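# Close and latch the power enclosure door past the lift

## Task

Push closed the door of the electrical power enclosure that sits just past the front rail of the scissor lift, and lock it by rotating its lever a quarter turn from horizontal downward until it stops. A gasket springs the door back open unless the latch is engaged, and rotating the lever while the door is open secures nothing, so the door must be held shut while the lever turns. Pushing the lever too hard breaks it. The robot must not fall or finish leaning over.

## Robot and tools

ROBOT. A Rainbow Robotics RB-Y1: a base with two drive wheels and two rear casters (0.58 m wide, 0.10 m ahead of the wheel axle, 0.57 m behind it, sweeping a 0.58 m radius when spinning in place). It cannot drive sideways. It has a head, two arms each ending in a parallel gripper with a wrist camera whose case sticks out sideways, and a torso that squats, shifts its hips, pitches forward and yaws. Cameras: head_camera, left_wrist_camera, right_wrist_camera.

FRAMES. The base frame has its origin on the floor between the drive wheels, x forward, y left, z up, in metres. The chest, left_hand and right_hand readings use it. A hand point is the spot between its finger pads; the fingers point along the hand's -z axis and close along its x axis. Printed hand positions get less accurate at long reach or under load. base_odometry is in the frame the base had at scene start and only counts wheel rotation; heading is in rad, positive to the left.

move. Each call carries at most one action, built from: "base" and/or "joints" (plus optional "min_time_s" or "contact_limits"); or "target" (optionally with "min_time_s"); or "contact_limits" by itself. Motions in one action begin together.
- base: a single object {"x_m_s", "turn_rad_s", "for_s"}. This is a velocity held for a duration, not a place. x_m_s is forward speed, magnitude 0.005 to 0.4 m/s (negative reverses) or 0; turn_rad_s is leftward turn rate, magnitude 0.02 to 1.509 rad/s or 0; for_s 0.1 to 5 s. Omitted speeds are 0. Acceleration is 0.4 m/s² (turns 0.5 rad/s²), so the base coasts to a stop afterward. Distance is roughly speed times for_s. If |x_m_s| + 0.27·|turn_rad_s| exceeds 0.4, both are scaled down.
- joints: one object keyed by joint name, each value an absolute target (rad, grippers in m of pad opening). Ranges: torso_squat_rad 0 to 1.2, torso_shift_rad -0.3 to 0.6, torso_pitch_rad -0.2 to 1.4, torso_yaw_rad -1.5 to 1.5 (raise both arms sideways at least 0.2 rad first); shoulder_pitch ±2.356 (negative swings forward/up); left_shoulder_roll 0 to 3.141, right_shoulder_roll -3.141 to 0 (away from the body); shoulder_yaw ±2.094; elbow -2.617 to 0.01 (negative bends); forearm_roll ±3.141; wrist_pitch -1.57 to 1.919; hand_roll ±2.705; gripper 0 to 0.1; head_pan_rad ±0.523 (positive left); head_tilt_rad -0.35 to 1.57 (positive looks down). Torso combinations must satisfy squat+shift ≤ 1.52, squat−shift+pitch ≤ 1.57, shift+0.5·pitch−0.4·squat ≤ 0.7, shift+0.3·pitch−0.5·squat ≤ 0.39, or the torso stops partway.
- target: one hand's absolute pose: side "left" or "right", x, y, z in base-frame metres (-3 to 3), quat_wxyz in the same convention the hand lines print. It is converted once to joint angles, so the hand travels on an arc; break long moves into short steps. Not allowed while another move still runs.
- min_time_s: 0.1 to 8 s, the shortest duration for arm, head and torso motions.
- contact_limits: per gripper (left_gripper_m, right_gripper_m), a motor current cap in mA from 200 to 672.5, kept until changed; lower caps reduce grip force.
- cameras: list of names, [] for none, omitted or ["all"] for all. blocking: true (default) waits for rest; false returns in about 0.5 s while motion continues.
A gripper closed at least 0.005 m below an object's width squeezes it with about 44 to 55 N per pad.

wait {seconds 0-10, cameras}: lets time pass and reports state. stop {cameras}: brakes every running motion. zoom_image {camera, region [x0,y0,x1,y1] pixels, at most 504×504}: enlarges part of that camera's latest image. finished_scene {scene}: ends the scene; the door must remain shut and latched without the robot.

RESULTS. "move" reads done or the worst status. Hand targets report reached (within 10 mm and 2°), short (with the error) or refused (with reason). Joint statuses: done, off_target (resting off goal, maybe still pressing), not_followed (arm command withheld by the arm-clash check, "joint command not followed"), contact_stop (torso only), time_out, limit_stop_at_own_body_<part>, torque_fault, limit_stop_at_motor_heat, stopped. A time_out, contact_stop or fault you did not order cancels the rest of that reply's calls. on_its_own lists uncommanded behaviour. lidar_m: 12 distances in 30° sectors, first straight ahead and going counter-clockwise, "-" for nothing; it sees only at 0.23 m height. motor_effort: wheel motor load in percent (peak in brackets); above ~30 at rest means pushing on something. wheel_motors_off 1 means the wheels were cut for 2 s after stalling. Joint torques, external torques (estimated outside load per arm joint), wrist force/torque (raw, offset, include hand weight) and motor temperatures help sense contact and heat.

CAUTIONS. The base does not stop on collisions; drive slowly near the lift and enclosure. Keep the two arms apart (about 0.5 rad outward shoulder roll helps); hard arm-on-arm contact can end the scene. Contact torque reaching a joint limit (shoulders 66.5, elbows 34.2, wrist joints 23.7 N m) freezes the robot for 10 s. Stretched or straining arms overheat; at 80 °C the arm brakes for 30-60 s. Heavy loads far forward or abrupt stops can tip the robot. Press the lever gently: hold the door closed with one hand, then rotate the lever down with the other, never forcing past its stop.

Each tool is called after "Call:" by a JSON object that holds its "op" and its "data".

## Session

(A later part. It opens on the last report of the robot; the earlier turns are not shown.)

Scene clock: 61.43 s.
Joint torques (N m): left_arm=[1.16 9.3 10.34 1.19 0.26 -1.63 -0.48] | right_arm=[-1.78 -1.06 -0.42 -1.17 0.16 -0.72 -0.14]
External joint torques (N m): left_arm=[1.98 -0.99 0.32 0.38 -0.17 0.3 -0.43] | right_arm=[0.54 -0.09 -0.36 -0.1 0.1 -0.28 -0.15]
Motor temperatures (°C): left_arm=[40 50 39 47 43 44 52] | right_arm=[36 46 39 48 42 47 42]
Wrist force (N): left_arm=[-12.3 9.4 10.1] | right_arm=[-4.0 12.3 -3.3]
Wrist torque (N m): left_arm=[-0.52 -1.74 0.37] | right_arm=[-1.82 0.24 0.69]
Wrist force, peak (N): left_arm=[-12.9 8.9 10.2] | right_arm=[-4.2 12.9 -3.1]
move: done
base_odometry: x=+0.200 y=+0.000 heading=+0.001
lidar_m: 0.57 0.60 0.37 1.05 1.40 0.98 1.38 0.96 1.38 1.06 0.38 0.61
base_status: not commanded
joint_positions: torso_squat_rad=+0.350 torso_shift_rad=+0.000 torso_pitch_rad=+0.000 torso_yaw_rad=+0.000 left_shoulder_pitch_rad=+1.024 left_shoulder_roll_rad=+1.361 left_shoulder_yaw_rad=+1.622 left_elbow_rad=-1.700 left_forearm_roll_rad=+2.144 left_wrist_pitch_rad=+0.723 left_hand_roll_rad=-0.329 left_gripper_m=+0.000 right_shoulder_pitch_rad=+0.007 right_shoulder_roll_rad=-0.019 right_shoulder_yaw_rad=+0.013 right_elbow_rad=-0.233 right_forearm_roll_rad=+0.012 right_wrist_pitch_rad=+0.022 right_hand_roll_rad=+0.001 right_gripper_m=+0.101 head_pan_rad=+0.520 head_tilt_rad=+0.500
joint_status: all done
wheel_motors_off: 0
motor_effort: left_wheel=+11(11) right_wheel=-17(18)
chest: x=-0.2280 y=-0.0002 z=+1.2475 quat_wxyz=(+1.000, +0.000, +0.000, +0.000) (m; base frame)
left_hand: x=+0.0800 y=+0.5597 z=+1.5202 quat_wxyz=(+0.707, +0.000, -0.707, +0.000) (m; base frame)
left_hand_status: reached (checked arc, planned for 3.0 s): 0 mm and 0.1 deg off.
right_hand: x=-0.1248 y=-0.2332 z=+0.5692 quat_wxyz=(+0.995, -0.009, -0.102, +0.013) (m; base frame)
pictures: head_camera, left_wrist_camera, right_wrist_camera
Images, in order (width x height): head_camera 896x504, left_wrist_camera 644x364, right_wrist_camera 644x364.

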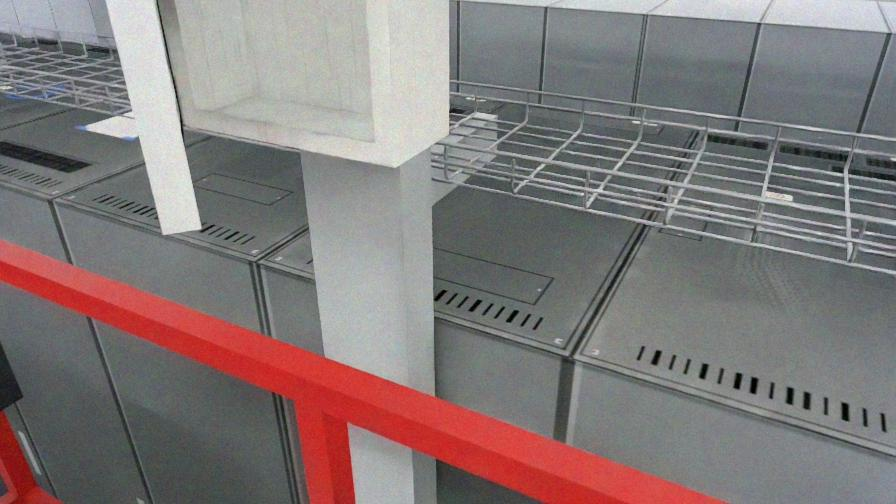

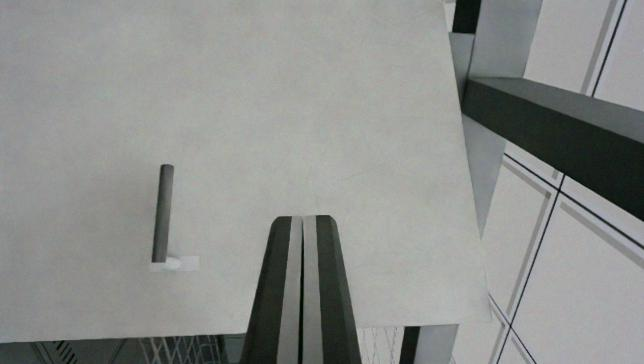

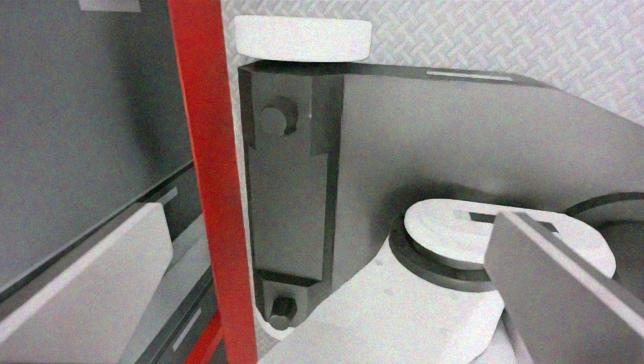

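Call:
{"op": "move", "data": {"target": {"side":"left","x":0.24,"y":0.52,"z":1.54,"quat_wxyz":[0.7071,0,-0.7071,0]}, "min_time_s": 2, "cameras": ["left_wrist_camera"]}}

Call:
{"op": "move", "data": {"target": {"side":"left","x":0.34,"y":0.51,"z":1.54,"quat_wxyz":[0.7071,0,-0.7071,0]}, "min_time_s": 2.5, "cameras": ["left_wrist_camera"]}}

Call:
{"op": "move", "data": {"joints": {"head_tilt_rad":0.1}, "cameras": ["head_camera"]}}

Scene clock: 69.93 s.
Joint torques (N m): left_arm=[-7.22 6.99 9.82 2.13 0.02 -1.89 0] | right_arm=[-2.43 -0.7 -0.04 -1.18 0.12 -0.7 0.03]
External joint torques (N m): left_arm=[2.29 1.69 -1.16 -0.37 -0.07 0.15 0.06] | right_arm=[-0.11 0.27 0.02 -0.1 0.06 -0.25 0.02]
Motor temperatures (°C): left_arm=[40 50 39 47 43 44 52] | right_arm=[36 46 39 48 42 46 42]
Wrist force (N): left_arm=[-12.3 10.6 12.3] | right_arm=[-3.7 12.4 -3.4]
Wrist torque (N m): left_arm=[-0.58 -1.78 0.39] | right_arm=[-1.85 0.26 0.70]
Wrist force, peak (N): left_arm=[-12.5 12.0 15.7] | right_arm=[-4.1 12.8 -3.6]
move: done
base_odometry: x=+0.200 y=+0.000 heading=+0.001
lidar_m: 0.57 0.60 0.37 1.05 1.40 0.98 1.38 0.95 1.38 1.06 0.38 0.60
base_status: not commanded
joint_positions: torso_squat_rad=+0.350 torso_shift_rad=+0.000 torso_pitch_rad=+0.000 torso_yaw_rad=+0.000 left_shoulder_pitch_rad=+1.116 left_shoulder_roll_rad=+1.841 left_shoulder_yaw_rad=+1.511 left_elbow_rad=-1.469 left_forearm_roll_rad=+1.967 left_wrist_pitch_rad=+0.430 left_hand_roll_rad=-0.088 left_gripper_m=+0.000 right_shoulder_pitch_rad=+0.007 right_shoulder_roll_rad=-0.019 right_shoulder_yaw_rad=+0.013 right_elbow_rad=-0.233 right_forearm_roll_rad=+0.012 right_wrist_pitch_rad=+0.022 right_hand_roll_rad=+0.001 right_gripper_m=+0.101 head_pan_rad=+0.520 head_tilt_rad=+0.500
joint_status: all done
wheel_motors_off: 0
motor_effort: left_wheel=+11(11) right_wheel=-17(17)
chest: x=-0.2280 y=-0.0001 z=+1.2475 quat_wxyz=(+1.000, +0.000, +0.000, +0.000) (m; base frame)
left_hand: x=+0.2391 y=+0.5197 z=+1.5404 quat_wxyz=(+0.706, +0.001, -0.708, +0.001) (m; base frame)
left_hand_status: reached (checked arc, planned for 2.0 s): 1 mm and 0.2 deg off.
right_hand: x=-0.1249 y=-0.2332 z=+0.5692 quat_wxyz=(+0.995, -0.009, -0.102, +0.013) (m; base frame)
pictures: left_wrist_camera
Images, in order (width x height): left_wrist_camera 644x364.

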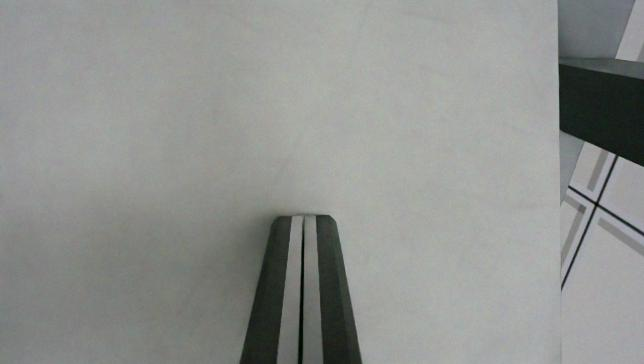

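Scene clock: 72.77 s.
Joint torques (N m): left_arm=[-9.51 29.24 9.21 1.82 -0.26 -8.21 -0.59] | right_arm=[-2.39 -0.62 -0.26 -1.23 0.14 -0.89 -0.02]
External joint torques (N m): left_arm=[6.06 28.68 -0.46 -0.99 -0.46 -6.26 -0.53] | right_arm=[0.13 0.35 -0.21 -0.08 0.08 -0.43 -0.04]
Motor temperatures (°C): left_arm=[40 50 39 47 43 44 52] | right_arm=[36 46 39 48 42 46 42]
Wrist force (N): left_arm=[-33.0 -1.7 134.9] | right_arm=[-4.6 12.6 -3.2]
Wrist torque (N m): left_arm=[-1.88 -0.26 0.31] | right_arm=[-1.85 0.18 0.69]
Wrist force, peak (N): left_arm=[-32.9 -1.4 135.9] | right_arm=[-4.0 12.9 -3.4]
move: short
base_odometry: x=+0.200 y=+0.000 heading=+0.003
lidar_m: 0.58 0.60 0.37 1.06 1.41 0.98 1.38 0.95 1.38 1.07 0.38 0.60
base_status: not commanded
joint_positions: torso_squat_rad=+0.351 torso_shift_rad=-0.003 torso_pitch_rad=-0.006 torso_yaw_rad=+0.002 left_shoulder_pitch_rad=+1.242 left_shoulder_roll_rad=+2.205 left_shoulder_yaw_rad=+1.518 left_elbow_rad=-1.058 left_forearm_roll_rad=+2.201 left_wrist_pitch_rad=+0.350 left_hand_roll_rad=-0.297 left_gripper_m=+0.000 right_shoulder_pitch_rad=+0.007 right_shoulder_roll_rad=-0.019 right_shoulder_yaw_rad=+0.013 right_elbow_rad=-0.233 right_forearm_roll_rad=+0.012 right_wrist_pitch_rad=+0.022 right_hand_roll_rad=+0.001 right_gripper_m=+0.101 head_pan_rad=+0.520 head_tilt_rad=+0.500
joint_status: all done
wheel_motors_off: 0
motor_effort: left_wheel=+49(49) right_wheel=-19(21)
chest: x=-0.2317 y=-0.0002 z=+1.2473 quat_wxyz=(+1.000, +0.000, -0.003, +0.001) (m; base frame)
left_hand: x=+0.3310 y=+0.5142 z=+1.5443 quat_wxyz=(+0.703, +0.006, -0.711, +0.009) (m; base frame)
left_hand_status: short (checked arc, planned for 2.5 s): 11 mm and 1.4 deg off.
right_hand: x=-0.1242 y=-0.2331 z=+0.5696 quat_wxyz=(+0.994, -0.009, -0.105, +0.014) (m; base frame)
pictures: left_wrist_camera
Images, in order (width x height): left_wrist_camera 644x364.

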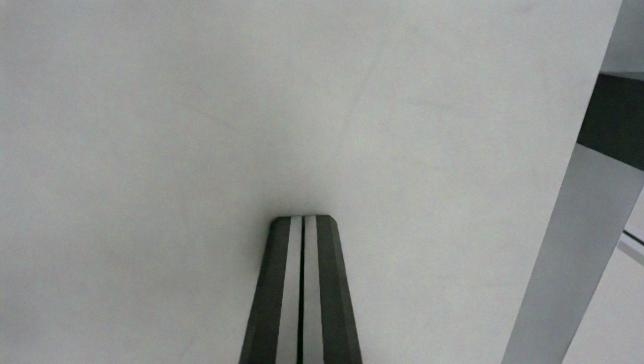

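Scene clock: 73.70 s.
Joint torques (N m): left_arm=[-9.71 29.35 8.98 1.8 -0.2 -8.19 -0.51] | right_arm=[-2.58 -0.9 -0.31 -1.44 0.12 -0.87 -0.03]
External joint torques (N m): left_arm=[5.87 28.8 -0.69 -1.01 -0.39 -6.23 -0.46] | right_arm=[-0.06 0.07 -0.25 -0.29 0.07 -0.41 -0.04]
Motor temperatures (°C): left_arm=[40 50 39 47 43 45 52] | right_arm=[36 46 39 48 42 46 42]
Wrist force (N): left_arm=[-32.8 -1.4 134.7] | right_arm=[-3.9 12.9 -3.0]
Wrist torque (N m): left_arm=[-1.89 -0.26 0.33] | right_arm=[-1.89 0.25 0.69]
Wrist force, peak (N): left_arm=[-33.3 -1.8 135.4] | right_arm=[-4.0 13.0 -2.8]
move: done
base_odometry: x=+0.200 y=+0.000 heading=+0.003
lidar_m: 0.57 0.60 0.37 1.06 1.40 0.97 1.38 0.95 1.38 1.07 0.37 0.61
base_status: not commanded
joint_positions: torso_squat_rad=+0.351 torso_shift_rad=-0.003 torso_pitch_rad=-0.006 torso_yaw_rad=+0.002 left_shoulder_pitch_rad=+1.242 left_shoulder_roll_rad=+2.205 left_shoulder_yaw_rad=+1.518 left_elbow_rad=-1.058 left_forearm_roll_rad=+2.201 left_wrist_pitch_rad=+0.350 left_hand_roll_rad=-0.297 left_gripper_m=+0.000 right_shoulder_pitch_rad=+0.007 right_shoulder_roll_rad=-0.019 right_shoulder_yaw_rad=+0.013 right_elbow_rad=-0.233 right_forearm_roll_rad=+0.012 right_wrist_pitch_rad=+0.022 right_hand_roll_rad=+0.001 right_gripper_m=+0.101 head_pan_rad=+0.520 head_tilt_rad=+0.100
joint_status: all done
wheel_motors_off: 0
motor_effort: left_wheel=+49(49) right_wheel=-20(20)
chest: x=-0.2317 y=-0.0002 z=+1.2473 quat_wxyz=(+1.000, +0.000, -0.003, +0.001) (m; base frame)
left_hand: x=+0.3310 y=+0.5142 z=+1.5443 quat_wxyz=(+0.703, +0.006, -0.711, +0.009) (m; base frame)
right_hand: x=-0.1242 y=-0.2331 z=+0.5696 quat_wxyz=(+0.994, -0.009, -0.105, +0.014) (m; base frame)
pictures: head_camera
Images, in order (width x height): head_camera 896x504.

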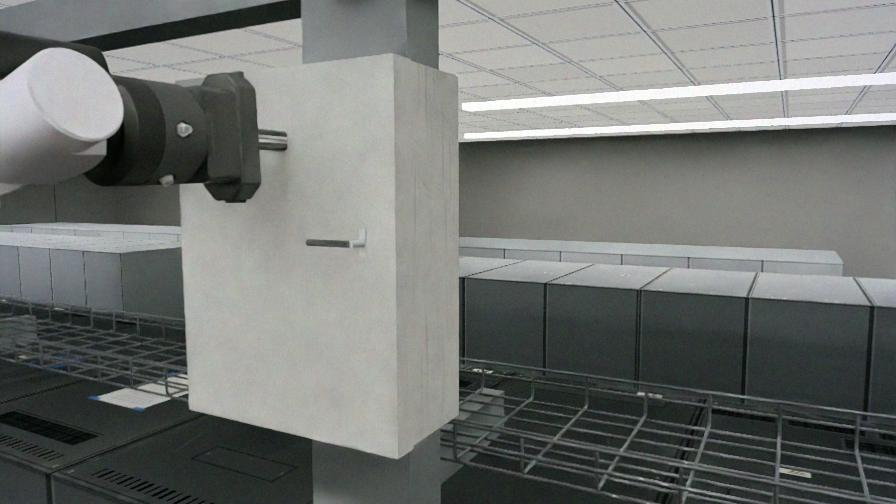

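Call:
{"op": "zoom_image", "data": {"camera": "head_camera", "region": [170, 40, 470, 480]}}

Call:
{"op": "move", "data": {"target": {"side":"left","x":0.332,"y":0.46,"z":1.50,"quat_wxyz":[0.7071,0,-0.7071,0]}, "min_time_s": 1.5, "cameras": ["head_camera","left_wrist_camera"]}}

Scaled by 1.145.

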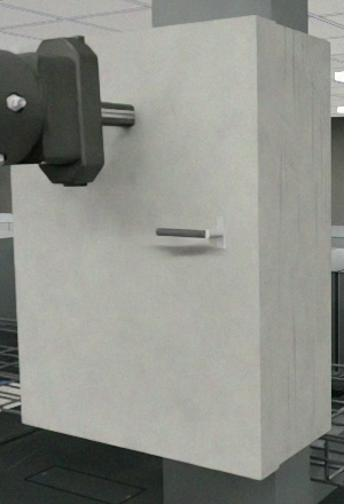

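Scene clock: 79.63 s.
Joint torques (N m): left_arm=[-9.53 42.29 9.49 -15.54 1.39 -3.12 0.14] | right_arm=[-2.61 -0.96 -0.62 -1.33 0.2 -0.76 0.07]
External joint torques (N m): left_arm=[5.36 38.4 -1.51 -19.91 1.47 -1.24 0.19] | right_arm=[-0.1 0.05 -0.57 -0.18 0.14 -0.3 0.06]
Motor temperatures (°C): left_arm=[40 51 39 47 43 45 52] | right_arm=[36 46 39 48 42 46 42]
Wrist force (N): left_arm=[-3.9 41.8 108.6] | right_arm=[-3.7 12.3 -3.3]
Wrist torque (N m): left_arm=[-0.33 -1.31 0.24] | right_arm=[-1.83 0.26 0.70]
Wrist force, peak (N): left_arm=[-44.5 -7.0 136.7] | right_arm=[-4.3 13.0 -3.5]
move: done
base_odometry: x=+0.200 y=+0.000 heading=+0.003
lidar_m: 0.58 0.60 0.37 1.05 1.41 0.97 1.38 0.95 1.38 1.07 0.38 0.60
base_status: not commanded
joint_positions: torso_squat_rad=+0.351 torso_shift_rad=-0.003 torso_pitch_rad=-0.006 torso_yaw_rad=+0.002 left_shoulder_pitch_rad=+1.037 left_shoulder_roll_rad=+2.132 left_shoulder_yaw_rad=+1.192 left_elbow_rad=-1.386 left_forearm_roll_rad=+1.596 left_wrist_pitch_rad=+0.165 left_hand_roll_rad=+0.409 left_gripper_m=+0.000 right_shoulder_pitch_rad=+0.007 right_shoulder_roll_rad=-0.019 right_shoulder_yaw_rad=+0.013 right_elbow_rad=-0.233 right_forearm_roll_rad=+0.012 right_wrist_pitch_rad=+0.022 right_hand_roll_rad=+0.001 right_gripper_m=+0.101 head_pan_rad=+0.520 head_tilt_rad=+0.100
joint_status: all done
wheel_motors_off: 0
motor_effort: left_wheel=+49(50) right_wheel=-23(24)
chest: x=-0.2315 y=+0.0005 z=+1.2473 quat_wxyz=(+1.000, +0.000, -0.003, +0.001) (m; base frame)
left_hand: x=+0.3294 y=+0.4683 z=+1.5020 quat_wxyz=(+0.707, -0.002, -0.708, +0.002) (m; base frame)
left_hand_status: reached (checked arc, planned for 1.5 s): 9 mm and 0.3 deg off.
right_hand: x=-0.1240 y=-0.2330 z=+0.5698 quat_wxyz=(+0.994, -0.010, -0.105, +0.014) (m; base frame)
pictures: head_camera, left_wrist_camera
Images, in order (width x height): head_camera 896x504, left_wrist_camera 644x364.

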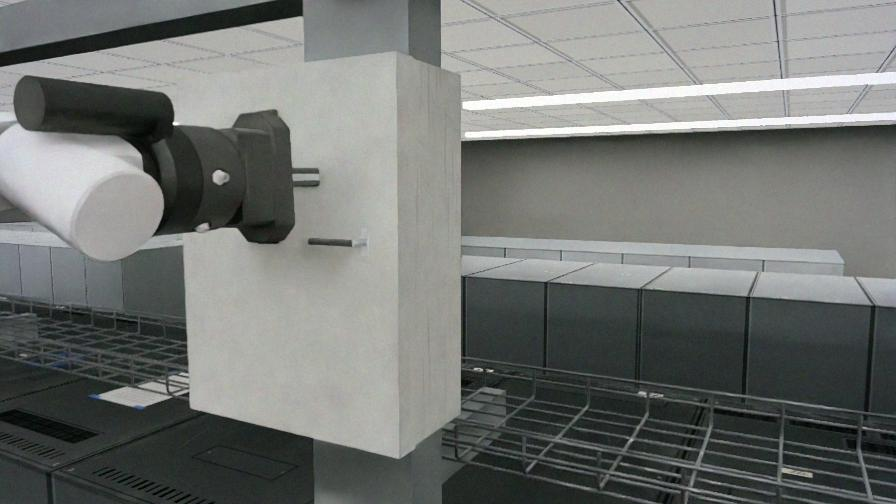

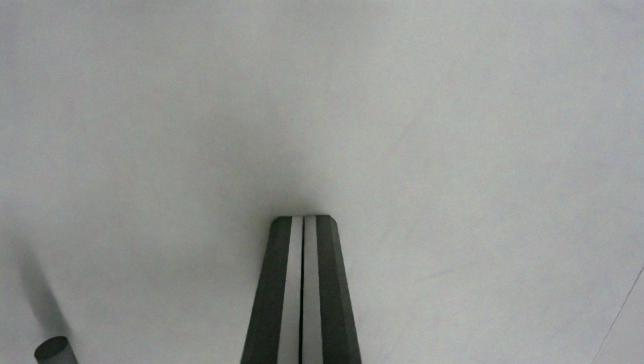

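Call:
{"op": "move", "data": {"target": {"side":"left","x":0.329,"y":0.43,"z":1.485,"quat_wxyz":[0.7071,0,-0.7071,0]}, "min_time_s": 1, "cameras": ["head_camera","left_wrist_camera"]}}

Call:
{"op": "move", "data": {"target": {"side":"left","x":0.329,"y":0.43,"z":1.45,"quat_wxyz":[0.7071,0,-0.7071,0]}, "min_time_s": 1, "cameras": ["head_camera","left_wrist_camera"]}}

Scene clock: 85.57 s.
Joint torques (N m): left_arm=[-6.08 34.27 7.66 -10.05 1.02 -5.09 -0.22] | right_arm=[-2.7 -0.94 0.17 -1.28 0.15 -0.61 -0.05]
External joint torques (N m): left_arm=[8.67 32.04 -3.75 -14.4 1.38 -4.08 -0.16] | right_arm=[-0.21 0.06 0.22 -0.14 0.09 -0.16 -0.06]
Motor temperatures (°C): left_arm=[40 52 39 48 43 45 52] | right_arm=[36 46 39 48 42 46 42]
Wrist force (N): left_arm=[-0.9 36.6 95.7] | right_arm=[-4.1 12.2 -3.2]
Wrist torque (N m): left_arm=[-0.41 -1.49 0.26] | right_arm=[-1.83 0.23 0.69]
Wrist force, peak (N): left_arm=[-4.1 42.2 108.3] | right_arm=[-4.4 12.8 -3.7]
move: done
base_odometry: x=+0.200 y=+0.000 heading=+0.003
lidar_m: 0.58 0.60 0.37 1.06 1.40 0.98 1.38 0.96 1.38 1.06 0.38 0.60
base_status: not commanded
joint_positions: torso_squat_rad=+0.351 torso_shift_rad=-0.002 torso_pitch_rad=-0.005 torso_yaw_rad=+0.002 left_shoulder_pitch_rad=+1.107 left_shoulder_roll_rad=+2.112 left_shoulder_yaw_rad=+1.291 left_elbow_rad=-1.546 left_forearm_roll_rad=+0.935 left_wrist_pitch_rad=+0.244 left_hand_roll_rad=+1.056 left_gripper_m=+0.000 right_shoulder_pitch_rad=+0.007 right_shoulder_roll_rad=-0.019 right_shoulder_yaw_rad=+0.013 right_elbow_rad=-0.233 right_forearm_roll_rad=+0.012 right_wrist_pitch_rad=+0.022 right_hand_roll_rad=+0.001 right_gripper_m=+0.101 head_pan_rad=+0.520 head_tilt_rad=+0.100
joint_status: all done
wheel_motors_off: 0
motor_effort: left_wheel=+47(50) right_wheel=-24(26)
chest: x=-0.2312 y=+0.0004 z=+1.2473 quat_wxyz=(+1.000, +0.000, -0.003, +0.001) (m; base frame)
left_hand: x=+0.3276 y=+0.4353 z=+1.4879 quat_wxyz=(+0.708, +0.000, -0.706, +0.002) (m; base frame)
left_hand_status: reached (checked arc, planned for 1.0 s): 6 mm and 0.3 deg off.
right_hand: x=-0.1241 y=-0.2330 z=+0.5697 quat_wxyz=(+0.994, -0.010, -0.104, +0.014) (m; base frame)
pictures: head_camera, left_wrist_camera
Images, in order (width x height): head_camera 896x504, left_wrist_camera 644x364.

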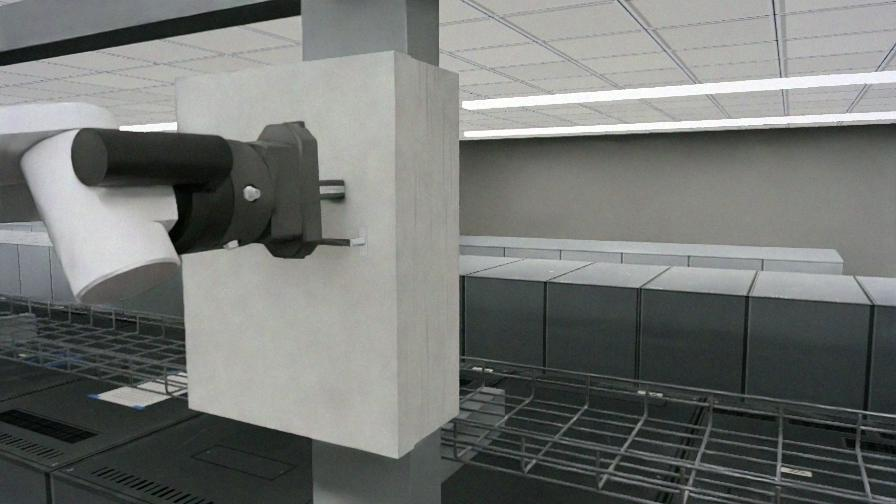

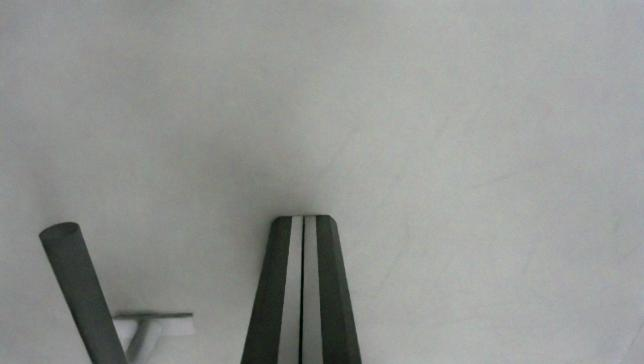

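Scene clock: 86.90 s.
Joint torques (N m): left_arm=[4.65 24.12 -3.86 -2.75 1.2 -0.94 -0.23] | right_arm=[-2.57 -0.95 -0.11 -1.05 0.13 -0.75 -0.07]
External joint torques (N m): left_arm=[19.34 25.11 -15.61 -6.88 1.64 -0.62 -0.17] | right_arm=[-0.07 0.01 -0.06 0.09 0.08 -0.29 -0.08]
Motor temperatures (°C): left_arm=[40 52 39 48 43 45 52] | right_arm=[36 46 39 48 42 46 42]
Wrist force (N): left_arm=[14.4 18.6 95.8] | right_arm=[-3.6 12.2 -3.6]
Wrist torque (N m): left_arm=[-0.96 -1.93 0.51] | right_arm=[-1.83 0.30 0.66]
Wrist force, peak (N): left_arm=[18.1 9.5 107.4] | right_arm=[-4.0 12.8 -3.3]
move: done
base_odometry: x=+0.200 y=+0.000 heading=+0.002
lidar_m: 0.57 0.60 0.37 1.06 1.41 0.98 1.38 0.95 1.38 1.06 0.38 0.61
base_status: not commanded
joint_positions: torso_squat_rad=+0.351 torso_shift_rad=-0.002 torso_pitch_rad=-0.005 torso_yaw_rad=+0.001 left_shoulder_pitch_rad=+1.306 left_shoulder_roll_rad=+2.088 left_shoulder_yaw_rad=+1.428 left_elbow_rad=-1.623 left_forearm_roll_rad=+0.546 left_wrist_pitch_rad=+0.248 left_hand_roll_rad=+1.413 left_gripper_m=+0.000 right_shoulder_pitch_rad=+0.007 right_shoulder_roll_rad=-0.019 right_shoulder_yaw_rad=+0.013 right_elbow_rad=-0.233 right_forearm_roll_rad=+0.012 right_wrist_pitch_rad=+0.022 right_hand_roll_rad=+0.001 right_gripper_m=+0.101 head_pan_rad=+0.520 head_tilt_rad=+0.100
joint_status: all done
wheel_motors_off: 0
motor_effort: left_wheel=+44(48) right_wheel=-22(26)
chest: x=-0.2313 y=-0.0003 z=+1.2473 quat_wxyz=(+1.000, +0.000, -0.003, +0.001) (m; base frame)
left_hand: x=+0.3271 y=+0.4312 z=+1.4568 quat_wxyz=(+0.707, +0.000, -0.708, +0.000) (m; base frame)
left_hand_status: reached (checked arc, planned for 1.0 s): 7 mm and 0.1 deg off.
right_hand: x=-0.1242 y=-0.2329 z=+0.5695 quat_wxyz=(+0.994, -0.009, -0.105, +0.013) (m; base frame)
pictures: head_camera, left_wrist_camera
Images, in order (width x height): head_camera 896x504, left_wrist_camera 644x364.

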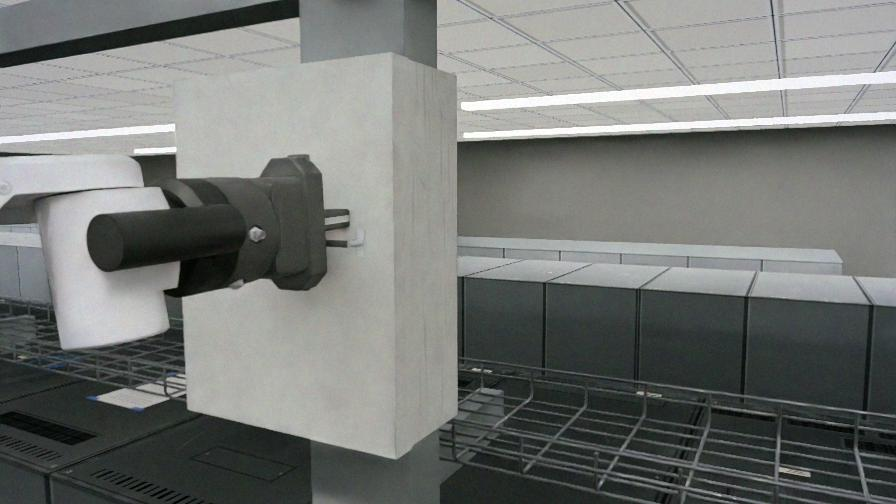

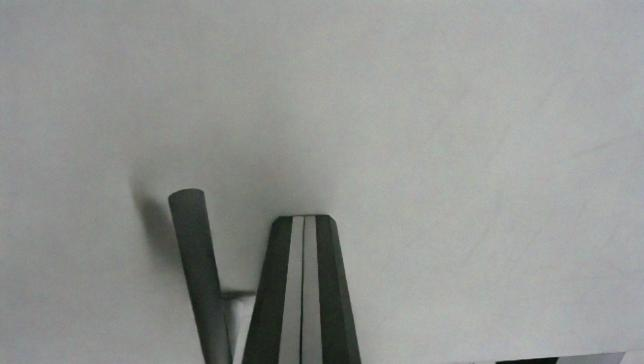

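Call:
{"op": "move", "data": {"target": {"side":"left","x":0.329,"y":0.43,"z":1.425,"quat_wxyz":[0.7071,0,-0.7071,0]}, "min_time_s": 1.5, "cameras": ["head_camera","left_wrist_camera"]}}

Call:
{"op": "move", "data": {"target": {"side":"left","x":0.329,"y":0.425,"z":1.40,"quat_wxyz":[0.7071,0,-0.7071,0]}, "min_time_s": 1.5, "cameras": ["head_camera","left_wrist_camera"]}}

Scene clock: 91.60 s.
Joint torques (N m): left_arm=[29.38 25.97 -27.99 -11.31 3.64 -2.89 -0.39] | right_arm=[-2.55 -0.78 -0.1 -1.15 0.2 -0.8 0.03]
External joint torques (N m): left_arm=[44.06 29.53 -39.9 -15.24 4.14 -3.1 -0.34] | right_arm=[-0.03 0.14 -0.05 0 0.14 -0.35 0.02]
Motor temperatures (°C): left_arm=[40 52 39 48 43 45 52] | right_arm=[36 46 39 48 42 46 42]
Wrist force (N): left_arm=[65.9 18.4 72.4] | right_arm=[-3.9 12.0 -2.9]
Wrist torque (N m): left_arm=[-1.13 -1.54 0.71] | right_arm=[-1.77 0.26 0.68]
Wrist force, peak (N): left_arm=[19.6 9.0 104.3] | right_arm=[-4.2 12.9 -3.4]
move: short
base_odometry: x=+0.200 y=+0.000 heading=+0.002
lidar_m: 0.58 0.59 0.37 1.05 1.41 0.98 1.38 0.95 1.38 1.06 0.38 0.60
base_status: not commanded
joint_positions: torso_squat_rad=+0.351 torso_shift_rad=-0.003 torso_pitch_rad=-0.006 torso_yaw_rad=+0.001 left_shoulder_pitch_rad=+1.464 left_shoulder_roll_rad=+2.080 left_shoulder_yaw_rad=+1.540 left_elbow_rad=-1.661 left_forearm_roll_rad=+0.264 left_wrist_pitch_rad=+0.264 left_hand_roll_rad=+1.671 left_gripper_m=+0.000 right_shoulder_pitch_rad=+0.007 right_shoulder_roll_rad=-0.019 right_shoulder_yaw_rad=+0.013 right_elbow_rad=-0.233 right_forearm_roll_rad=+0.012 right_wrist_pitch_rad=+0.022 right_hand_roll_rad=+0.001 right_gripper_m=+0.101 head_pan_rad=+0.520 head_tilt_rad=+0.100
joint_status: all done
wheel_motors_off: 0
motor_effort: left_wheel=+39(44) right_wheel=-24(25)
chest: x=-0.2316 y=-0.0009 z=+1.2473 quat_wxyz=(+1.000, +0.001, -0.003, +0.001) (m; base frame)
left_hand: x=+0.3267 y=+0.4307 z=+1.4388 quat_wxyz=(+0.701, +0.001, -0.713, +0.001) (m; base frame)
left_hand_status: short (checked arc, planned for 1.5 s): 14 mm and 0.9 deg off.
right_hand: x=-0.1241 y=-0.2328 z=+0.5693 quat_wxyz=(+0.994, -0.009, -0.105, +0.013) (m; base frame)
pictures: head_camera, left_wrist_camera
Images, in order (width x height): head_camera 896x504, left_wrist_camera 644x364.

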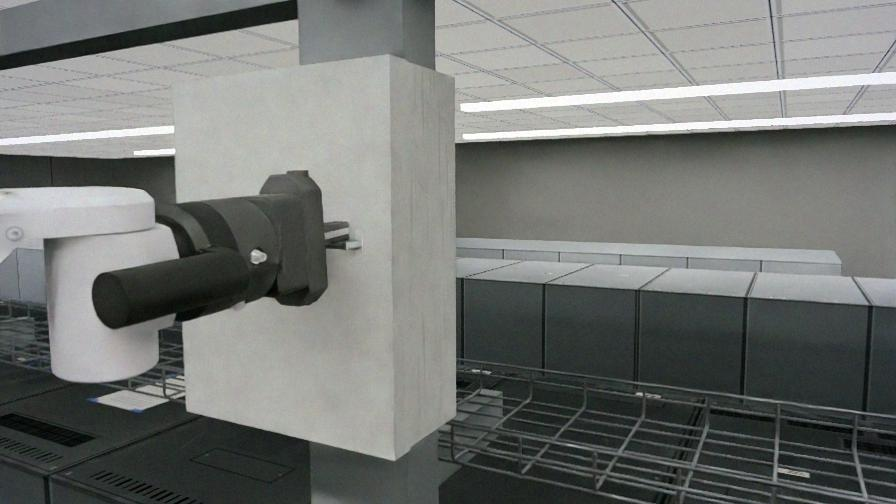

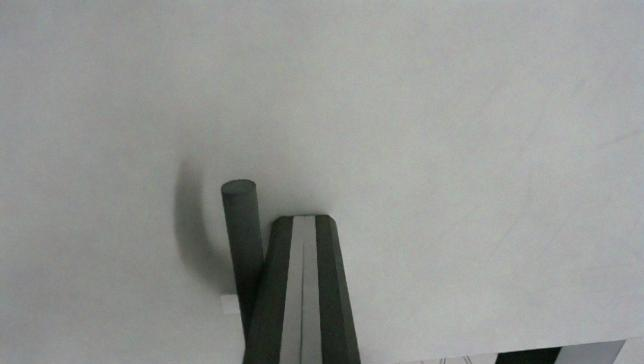

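Scene clock: 102.47 s.
Joint torques (N m): left_arm=[20.84 21.45 -21.41 -5.15 2.98 -2.8 -1.17] | right_arm=[-3.24 -1.01 -0.05 -1.32 0.17 -0.8 -0.03]
External joint torques (N m): left_arm=[35.43 25.83 -33.36 -9.01 3.52 -3.23 -1.12] | right_arm=[-0.75 -0.08 0 -0.17 0.11 -0.35 -0.04]
External joint torques when the fault began: left_arm=[73.12 41.96 -69.23 -30.9 7.11 -9.69 -0.98]
Motor temperatures (°C): left_arm=[41 52 39 48 43 45 52] | right_arm=[36 46 39 48 42 46 42]
Wrist force (N): left_arm=[48.4 12.2 69.9] | right_arm=[-3.8 12.5 -3.5]
Wrist torque (N m): left_arm=[-1.01 -2.15 0.93] | right_arm=[-1.85 0.26 0.66]
Wrist force, peak (N): left_arm=[123.0 28.3 40.4] | right_arm=[-4.3 13.0 -3.1]
move: torque_fault
TORQUE FAULT: left_shoulder_pitch_rad reached its load limit. The robot stopped for 10 seconds, dropped its targets and accepts commands again. The stop added 9.1 s to the call.
base_odometry: x=+0.200 y=+0.000 heading=+0.002
lidar_m: 0.57 0.60 0.37 1.05 1.40 0.98 1.38 0.95 1.38 1.07 0.38 0.60
base_status: not commanded
joint_positions: torso_squat_rad=+0.351 torso_shift_rad=-0.002 torso_pitch_rad=-0.005 torso_yaw_rad=+0.001 left_shoulder_pitch_rad=+1.516 left_shoulder_roll_rad=+2.074 left_shoulder_yaw_rad=+1.589 left_elbow_rad=-1.678 left_forearm_roll_rad=+0.144 left_wrist_pitch_rad=+0.288 left_hand_roll_rad=+1.778 left_gripper_m=+0.000 right_shoulder_pitch_rad=+0.007 right_shoulder_roll_rad=-0.019 right_shoulder_yaw_rad=+0.013 right_elbow_rad=-0.233 right_forearm_roll_rad=+0.012 right_wrist_pitch_rad=+0.022 right_hand_roll_rad=+0.001 right_gripper_m=+0.101 head_pan_rad=+0.520 head_tilt_rad=+0.100
joint_status: left_shoulder_pitch_rad torque_fault (moved +0.053 of +0.130); left_shoulder_roll_rad torque_fault (moved -0.006 of +0.013); left_elbow_rad torque_fault (moved -0.018 of -0.047); left_forearm_roll_rad torque_fault (moved -0.120 of -0.204); left_wrist_pitch_rad torque_fault (moved +0.024 of +0.040); left_hand_roll_rad torque_fault (moved +0.107 of +0.189); the others done
wheel_motors_off: 0
on_its_own: left_shoulder_pitch_rad is held at +1.525, not at your +1.594, since a torque_fault; left_elbow_rad is held at -1.681, not at your -1.707, since a torque_fault; left_forearm_roll_rad is held at +0.145, not at your +0.059, since a torque_fault; left_wrist_pitch_rad is held at +0.287, not at your +0.304, since a torque_fault; left_hand_roll_rad is held at +1.778, not at your +1.860, since a torque_fault
motor_effort: left_wheel=+33(39) right_wheel=-19(25)
chest: x=-0.2311 y=-0.0008 z=+1.2473 quat_wxyz=(+1.000, +0.001, -0.003, +0.000) (m; base frame)
left_hand: x=+0.3254 y=+0.4317 z=+1.4406 quat_wxyz=(+0.692, +0.005, -0.722, +0.004) (m; base frame)
left_hand_status: short (checked arc, planned for 1.5 s): torque_fault, 41 mm and 2.5 deg off.
right_hand: x=-0.1242 y=-0.2329 z=+0.5693 quat_wxyz=(+0.994, -0.009, -0.105, +0.013) (m; base frame)
pictures: head_camera, left_wrist_camera
Images, in order (width x height): head_camera 896x504, left_wrist_camera 644x364.

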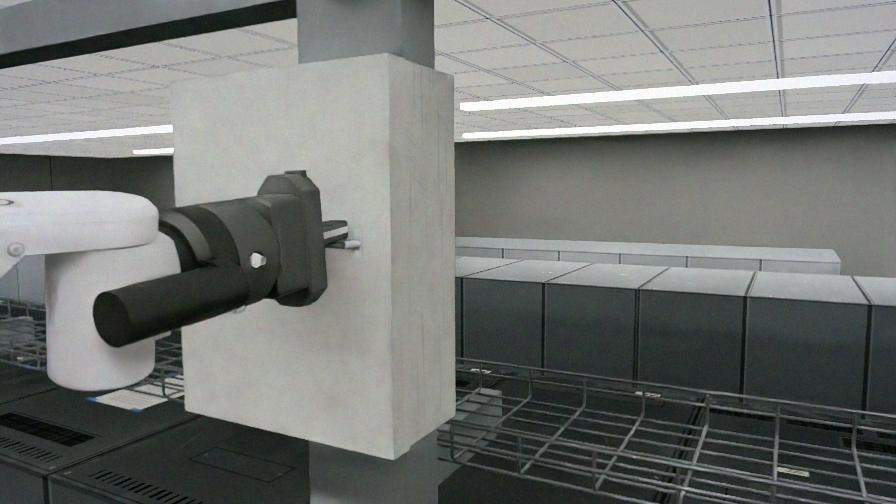

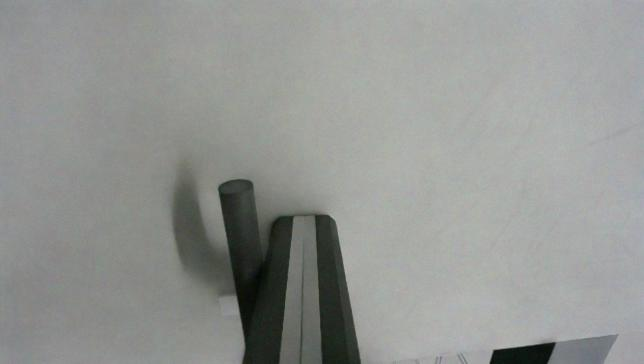

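Call:
{"op": "move", "data": {"target": {"side":"left","x":0.329,"y":0.455,"z":1.465,"quat_wxyz":[0.7071,0,-0.7071,0]}, "min_time_s": 1.5, "cameras": ["head_camera","left_wrist_camera"]}}

Call:
{"op": "move", "data": {"target": {"side":"left","x":0.329,"y":0.455,"z":1.435,"quat_wxyz":[0.7071,0,-0.7071,0]}, "min_time_s": 1.5, "cameras": ["head_camera","left_wrist_camera"]}}

Call:
{"op": "move", "data": {"target": {"side":"left","x":0.329,"y":0.455,"z":1.42,"quat_wxyz":[0.7071,0,-0.7071,0]}, "min_time_s": 1.5, "cameras": ["head_camera","left_wrist_camera"]}}

Scene clock: 111.17 s.
Joint torques (N m): left_arm=[-16.06 12.22 12.52 20.56 -1.32 4.48 -0.73] | right_arm=[-2.77 -0.96 -0.13 -1.35 0.13 -0.7 -0.08]
External joint torques (N m): left_arm=[-1.42 10.91 0.95 16.24 -1.09 4.95 -0.68] | right_arm=[-0.28 -0.03 -0.08 -0.21 0.08 -0.24 -0.09]
Motor temperatures (°C): left_arm=[41 52 40 48 43 45 52] | right_arm=[36 46 39 48 42 46 42]
Wrist force (N): left_arm=[-31.4 -15.8 123.6] | right_arm=[-3.7 12.3 -3.3]
Wrist torque (N m): left_arm=[-1.46 -0.39 0.68] | right_arm=[-1.83 0.27 0.68]
Wrist force, peak (N): left_arm=[-30.5 -19.2 125.6] | right_arm=[-3.8 13.0 -3.0]
move: done
base_odometry: x=+0.200 y=+0.000 heading=+0.002
lidar_m: 0.57 0.60 0.37 1.05 1.40 0.98 1.38 0.95 1.38 1.06 0.38 0.60
base_status: not commanded
joint_positions: torso_squat_rad=+0.351 torso_shift_rad=-0.003 torso_pitch_rad=-0.005 torso_yaw_rad=+0.001 left_shoulder_pitch_rad=+1.184 left_shoulder_roll_rad=+2.089 left_shoulder_yaw_rad=+1.272 left_elbow_rad=-1.532 left_forearm_roll_rad=+0.636 left_wrist_pitch_rad=+0.148 left_hand_roll_rad=+1.342 left_gripper_m=+0.000 right_shoulder_pitch_rad=+0.007 right_shoulder_roll_rad=-0.019 right_shoulder_yaw_rad=+0.013 right_elbow_rad=-0.233 right_forearm_roll_rad=+0.012 right_wrist_pitch_rad=+0.022 right_hand_roll_rad=+0.001 right_gripper_m=+0.101 head_pan_rad=+0.520 head_tilt_rad=+0.100
joint_status: all done
wheel_motors_off: 0
motor_effort: left_wheel=+30(33) right_wheel=-3(20)
chest: x=-0.2313 y=-0.0007 z=+1.2473 quat_wxyz=(+1.000, +0.001, -0.003, +0.001) (m; base frame)
left_hand: x=+0.3281 y=+0.4547 z=+1.4640 quat_wxyz=(+0.704, -0.001, -0.710, +0.001) (m; base frame)
left_hand_status: reached (checked arc, planned for 1.5 s): 1 mm and 0.6 deg off.
right_hand: x=-0.1244 y=-0.2331 z=+0.5694 quat_wxyz=(+0.994, -0.009, -0.104, +0.013) (m; base frame)
pictures: head_camera, left_wrist_camera
Images, in order (width x height): head_camera 896x504, left_wrist_camera 644x364.

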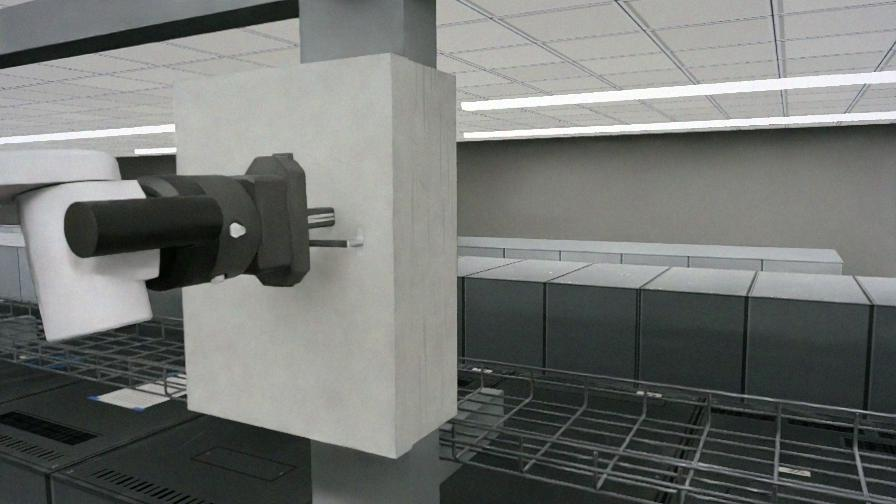

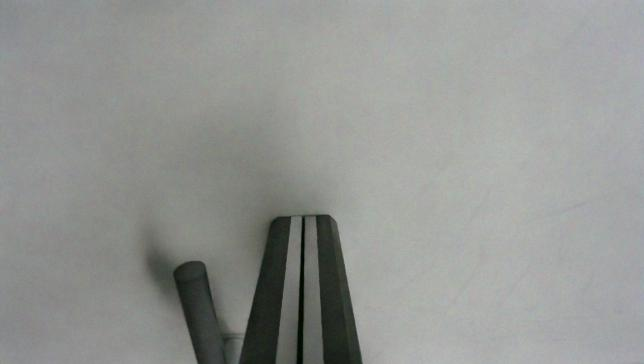

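Scene clock: 113.00 s.
Joint torques (N m): left_arm=[12.22 21.09 -10.77 -4.02 0.8 0.5 -0.33] | right_arm=[-2.5 -1.24 -0.13 -1.4 0.25 -0.76 -0.08]
External joint torques (N m): left_arm=[26.82 22.83 -22.54 -8.08 1.07 0.6 -0.27] | right_arm=[-0.01 -0.3 -0.08 -0.26 0.2 -0.3 -0.09]
Motor temperatures (°C): left_arm=[41 52 40 48 43 45 52] | right_arm=[36 46 39 48 42 46 42]
Wrist force (N): left_arm=[30.7 11.9 83.0] | right_arm=[-4.1 12.3 -3.3]
Wrist torque (N m): left_arm=[-1.24 -1.79 0.79] | right_arm=[-1.82 0.23 0.71]
Wrist force, peak (N): left_arm=[-31.2 -16.1 123.6] | right_arm=[-4.1 12.8 -3.2]
move: done
base_odometry: x=+0.200 y=+0.000 heading=+0.002
lidar_m: 0.57 0.59 0.37 1.06 1.40 0.98 1.38 0.96 1.38 1.06 0.38 0.60
base_status: not commanded
joint_positions: torso_squat_rad=+0.351 torso_shift_rad=-0.002 torso_pitch_rad=-0.005 torso_yaw_rad=+0.001 left_shoulder_pitch_rad=+1.365 left_shoulder_roll_rad=+2.074 left_shoulder_yaw_rad=+1.423 left_elbow_rad=-1.564 left_forearm_roll_rad=+0.426 left_wrist_pitch_rad=+0.155 left_hand_roll_rad=+1.523 left_gripper_m=+0.000 right_shoulder_pitch_rad=+0.007 right_shoulder_roll_rad=-0.019 right_shoulder_yaw_rad=+0.013 right_elbow_rad=-0.233 right_forearm_roll_rad=+0.012 right_wrist_pitch_rad=+0.022 right_hand_roll_rad=+0.001 right_gripper_m=+0.101 head_pan_rad=+0.520 head_tilt_rad=+0.100
joint_status: all done
wheel_motors_off: 0
motor_effort: left_wheel=+31(31) right_wheel=-4(5)
chest: x=-0.2312 y=-0.0007 z=+1.2473 quat_wxyz=(+1.000, +0.001, -0.003, +0.001) (m; base frame)
left_hand: x=+0.3273 y=+0.4565 z=+1.4431 quat_wxyz=(+0.707, +0.000, -0.707, +0.000) (m; base frame)
left_hand_status: reached (checked arc, planned for 1.5 s): 8 mm and 0.1 deg off.
right_hand: x=-0.1242 y=-0.2329 z=+0.5693 quat_wxyz=(+0.994, -0.009, -0.105, +0.013) (m; base frame)
pictures: head_camera, left_wrist_camera
Images, in order (width x height): head_camera 896x504, left_wrist_camera 644x364.

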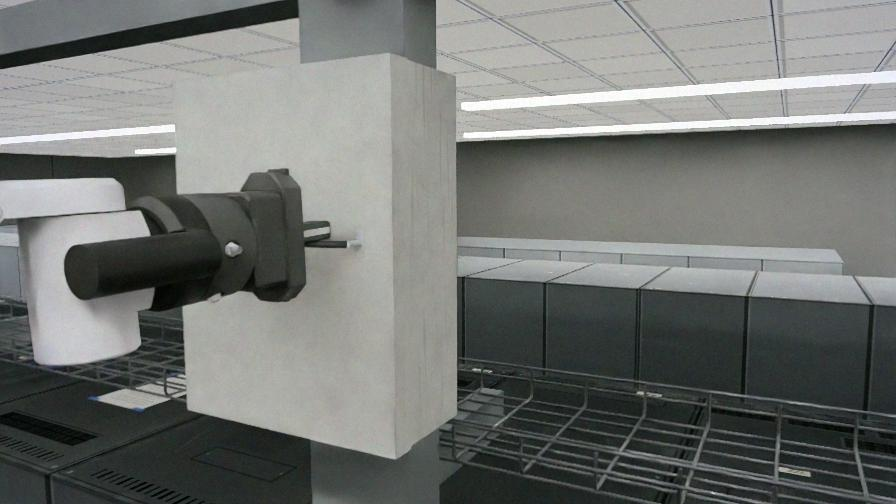

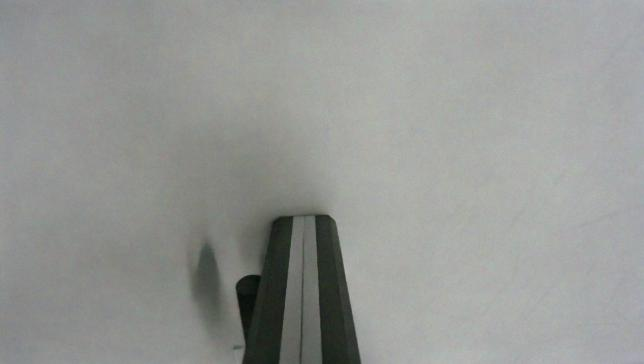

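Scene clock: 114.83 s.
Joint torques (N m): left_arm=[20.99 22.27 -20.52 -7.54 1.61 -2.11 -0.54] | right_arm=[-2.32 -0.79 -0.54 -1.4 0.11 -0.64 -0.07]
External joint torques (N m): left_arm=[35.58 26.96 -32.43 -11.37 1.94 -2.4 -0.48] | right_arm=[0.18 0.13 -0.49 -0.26 0.06 -0.18 -0.08]
Motor temperatures (°C): left_arm=[41 52 40 48 43 45 52] | right_arm=[36 46 39 48 42 46 42]
Wrist force (N): left_arm=[48.0 12.7 74.8] | right_arm=[-3.8 12.1 -3.2]
Wrist torque (N m): left_arm=[-0.93 -2.20 0.94] | right_arm=[-1.81 0.29 0.68]
Wrist force, peak (N): left_arm=[50.7 8.5 79.8] | right_arm=[-4.0 12.9 -3.3]
move: short
base_odometry: x=+0.200 y=+0.000 heading=+0.002
lidar_m: 0.58 0.59 0.37 1.06 1.40 0.98 1.38 0.95 1.38 1.07 0.38 0.60
base_status: not commanded
joint_positions: torso_squat_rad=+0.351 torso_shift_rad=-0.002 torso_pitch_rad=-0.005 torso_yaw_rad=+0.001 left_shoulder_pitch_rad=+1.538 left_shoulder_roll_rad=+2.070 left_shoulder_yaw_rad=+1.576 left_elbow_rad=-1.589 left_forearm_roll_rad=+0.209 left_wrist_pitch_rad=+0.176 left_hand_roll_rad=+1.715 left_gripper_m=+0.000 right_shoulder_pitch_rad=+0.007 right_shoulder_roll_rad=-0.019 right_shoulder_yaw_rad=+0.013 right_elbow_rad=-0.233 right_forearm_roll_rad=+0.012 right_wrist_pitch_rad=+0.022 right_hand_roll_rad=+0.001 right_gripper_m=+0.101 head_pan_rad=+0.520 head_tilt_rad=+0.100
joint_status: all done
wheel_motors_off: 0
motor_effort: left_wheel=+29(31) right_wheel=-2(4)
chest: x=-0.2312 y=-0.0009 z=+1.2473 quat_wxyz=(+1.000, +0.001, -0.003, +0.001) (m; base frame)
left_hand: x=+0.3271 y=+0.4564 z=+1.4310 quat_wxyz=(+0.704, +0.001, -0.710, +0.001) (m; base frame)
left_hand_status: short (checked arc, planned for 1.5 s): 11 mm and 0.5 deg off.
right_hand: x=-0.1242 y=-0.2328 z=+0.5692 quat_wxyz=(+0.994, -0.009, -0.105, +0.013) (m; base frame)
pictures: head_camera, left_wrist_camera
Images, in order (width x height): head_camera 896x504, left_wrist_camera 644x364.

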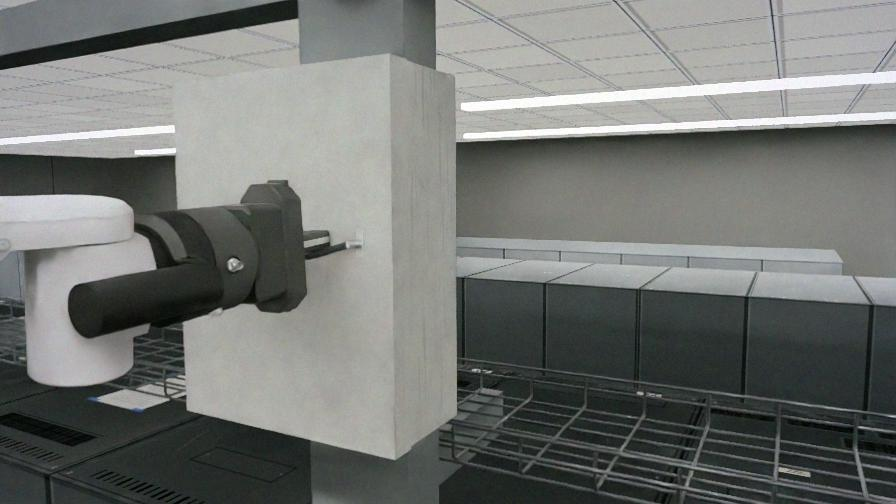

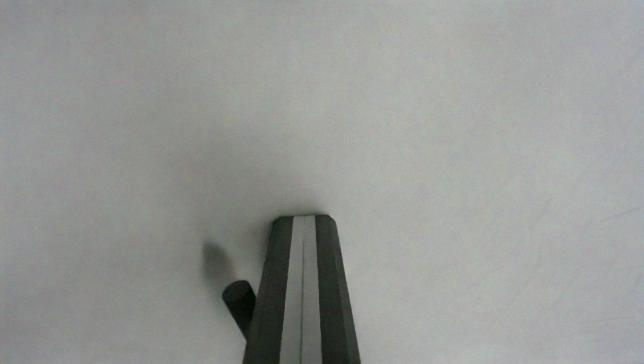

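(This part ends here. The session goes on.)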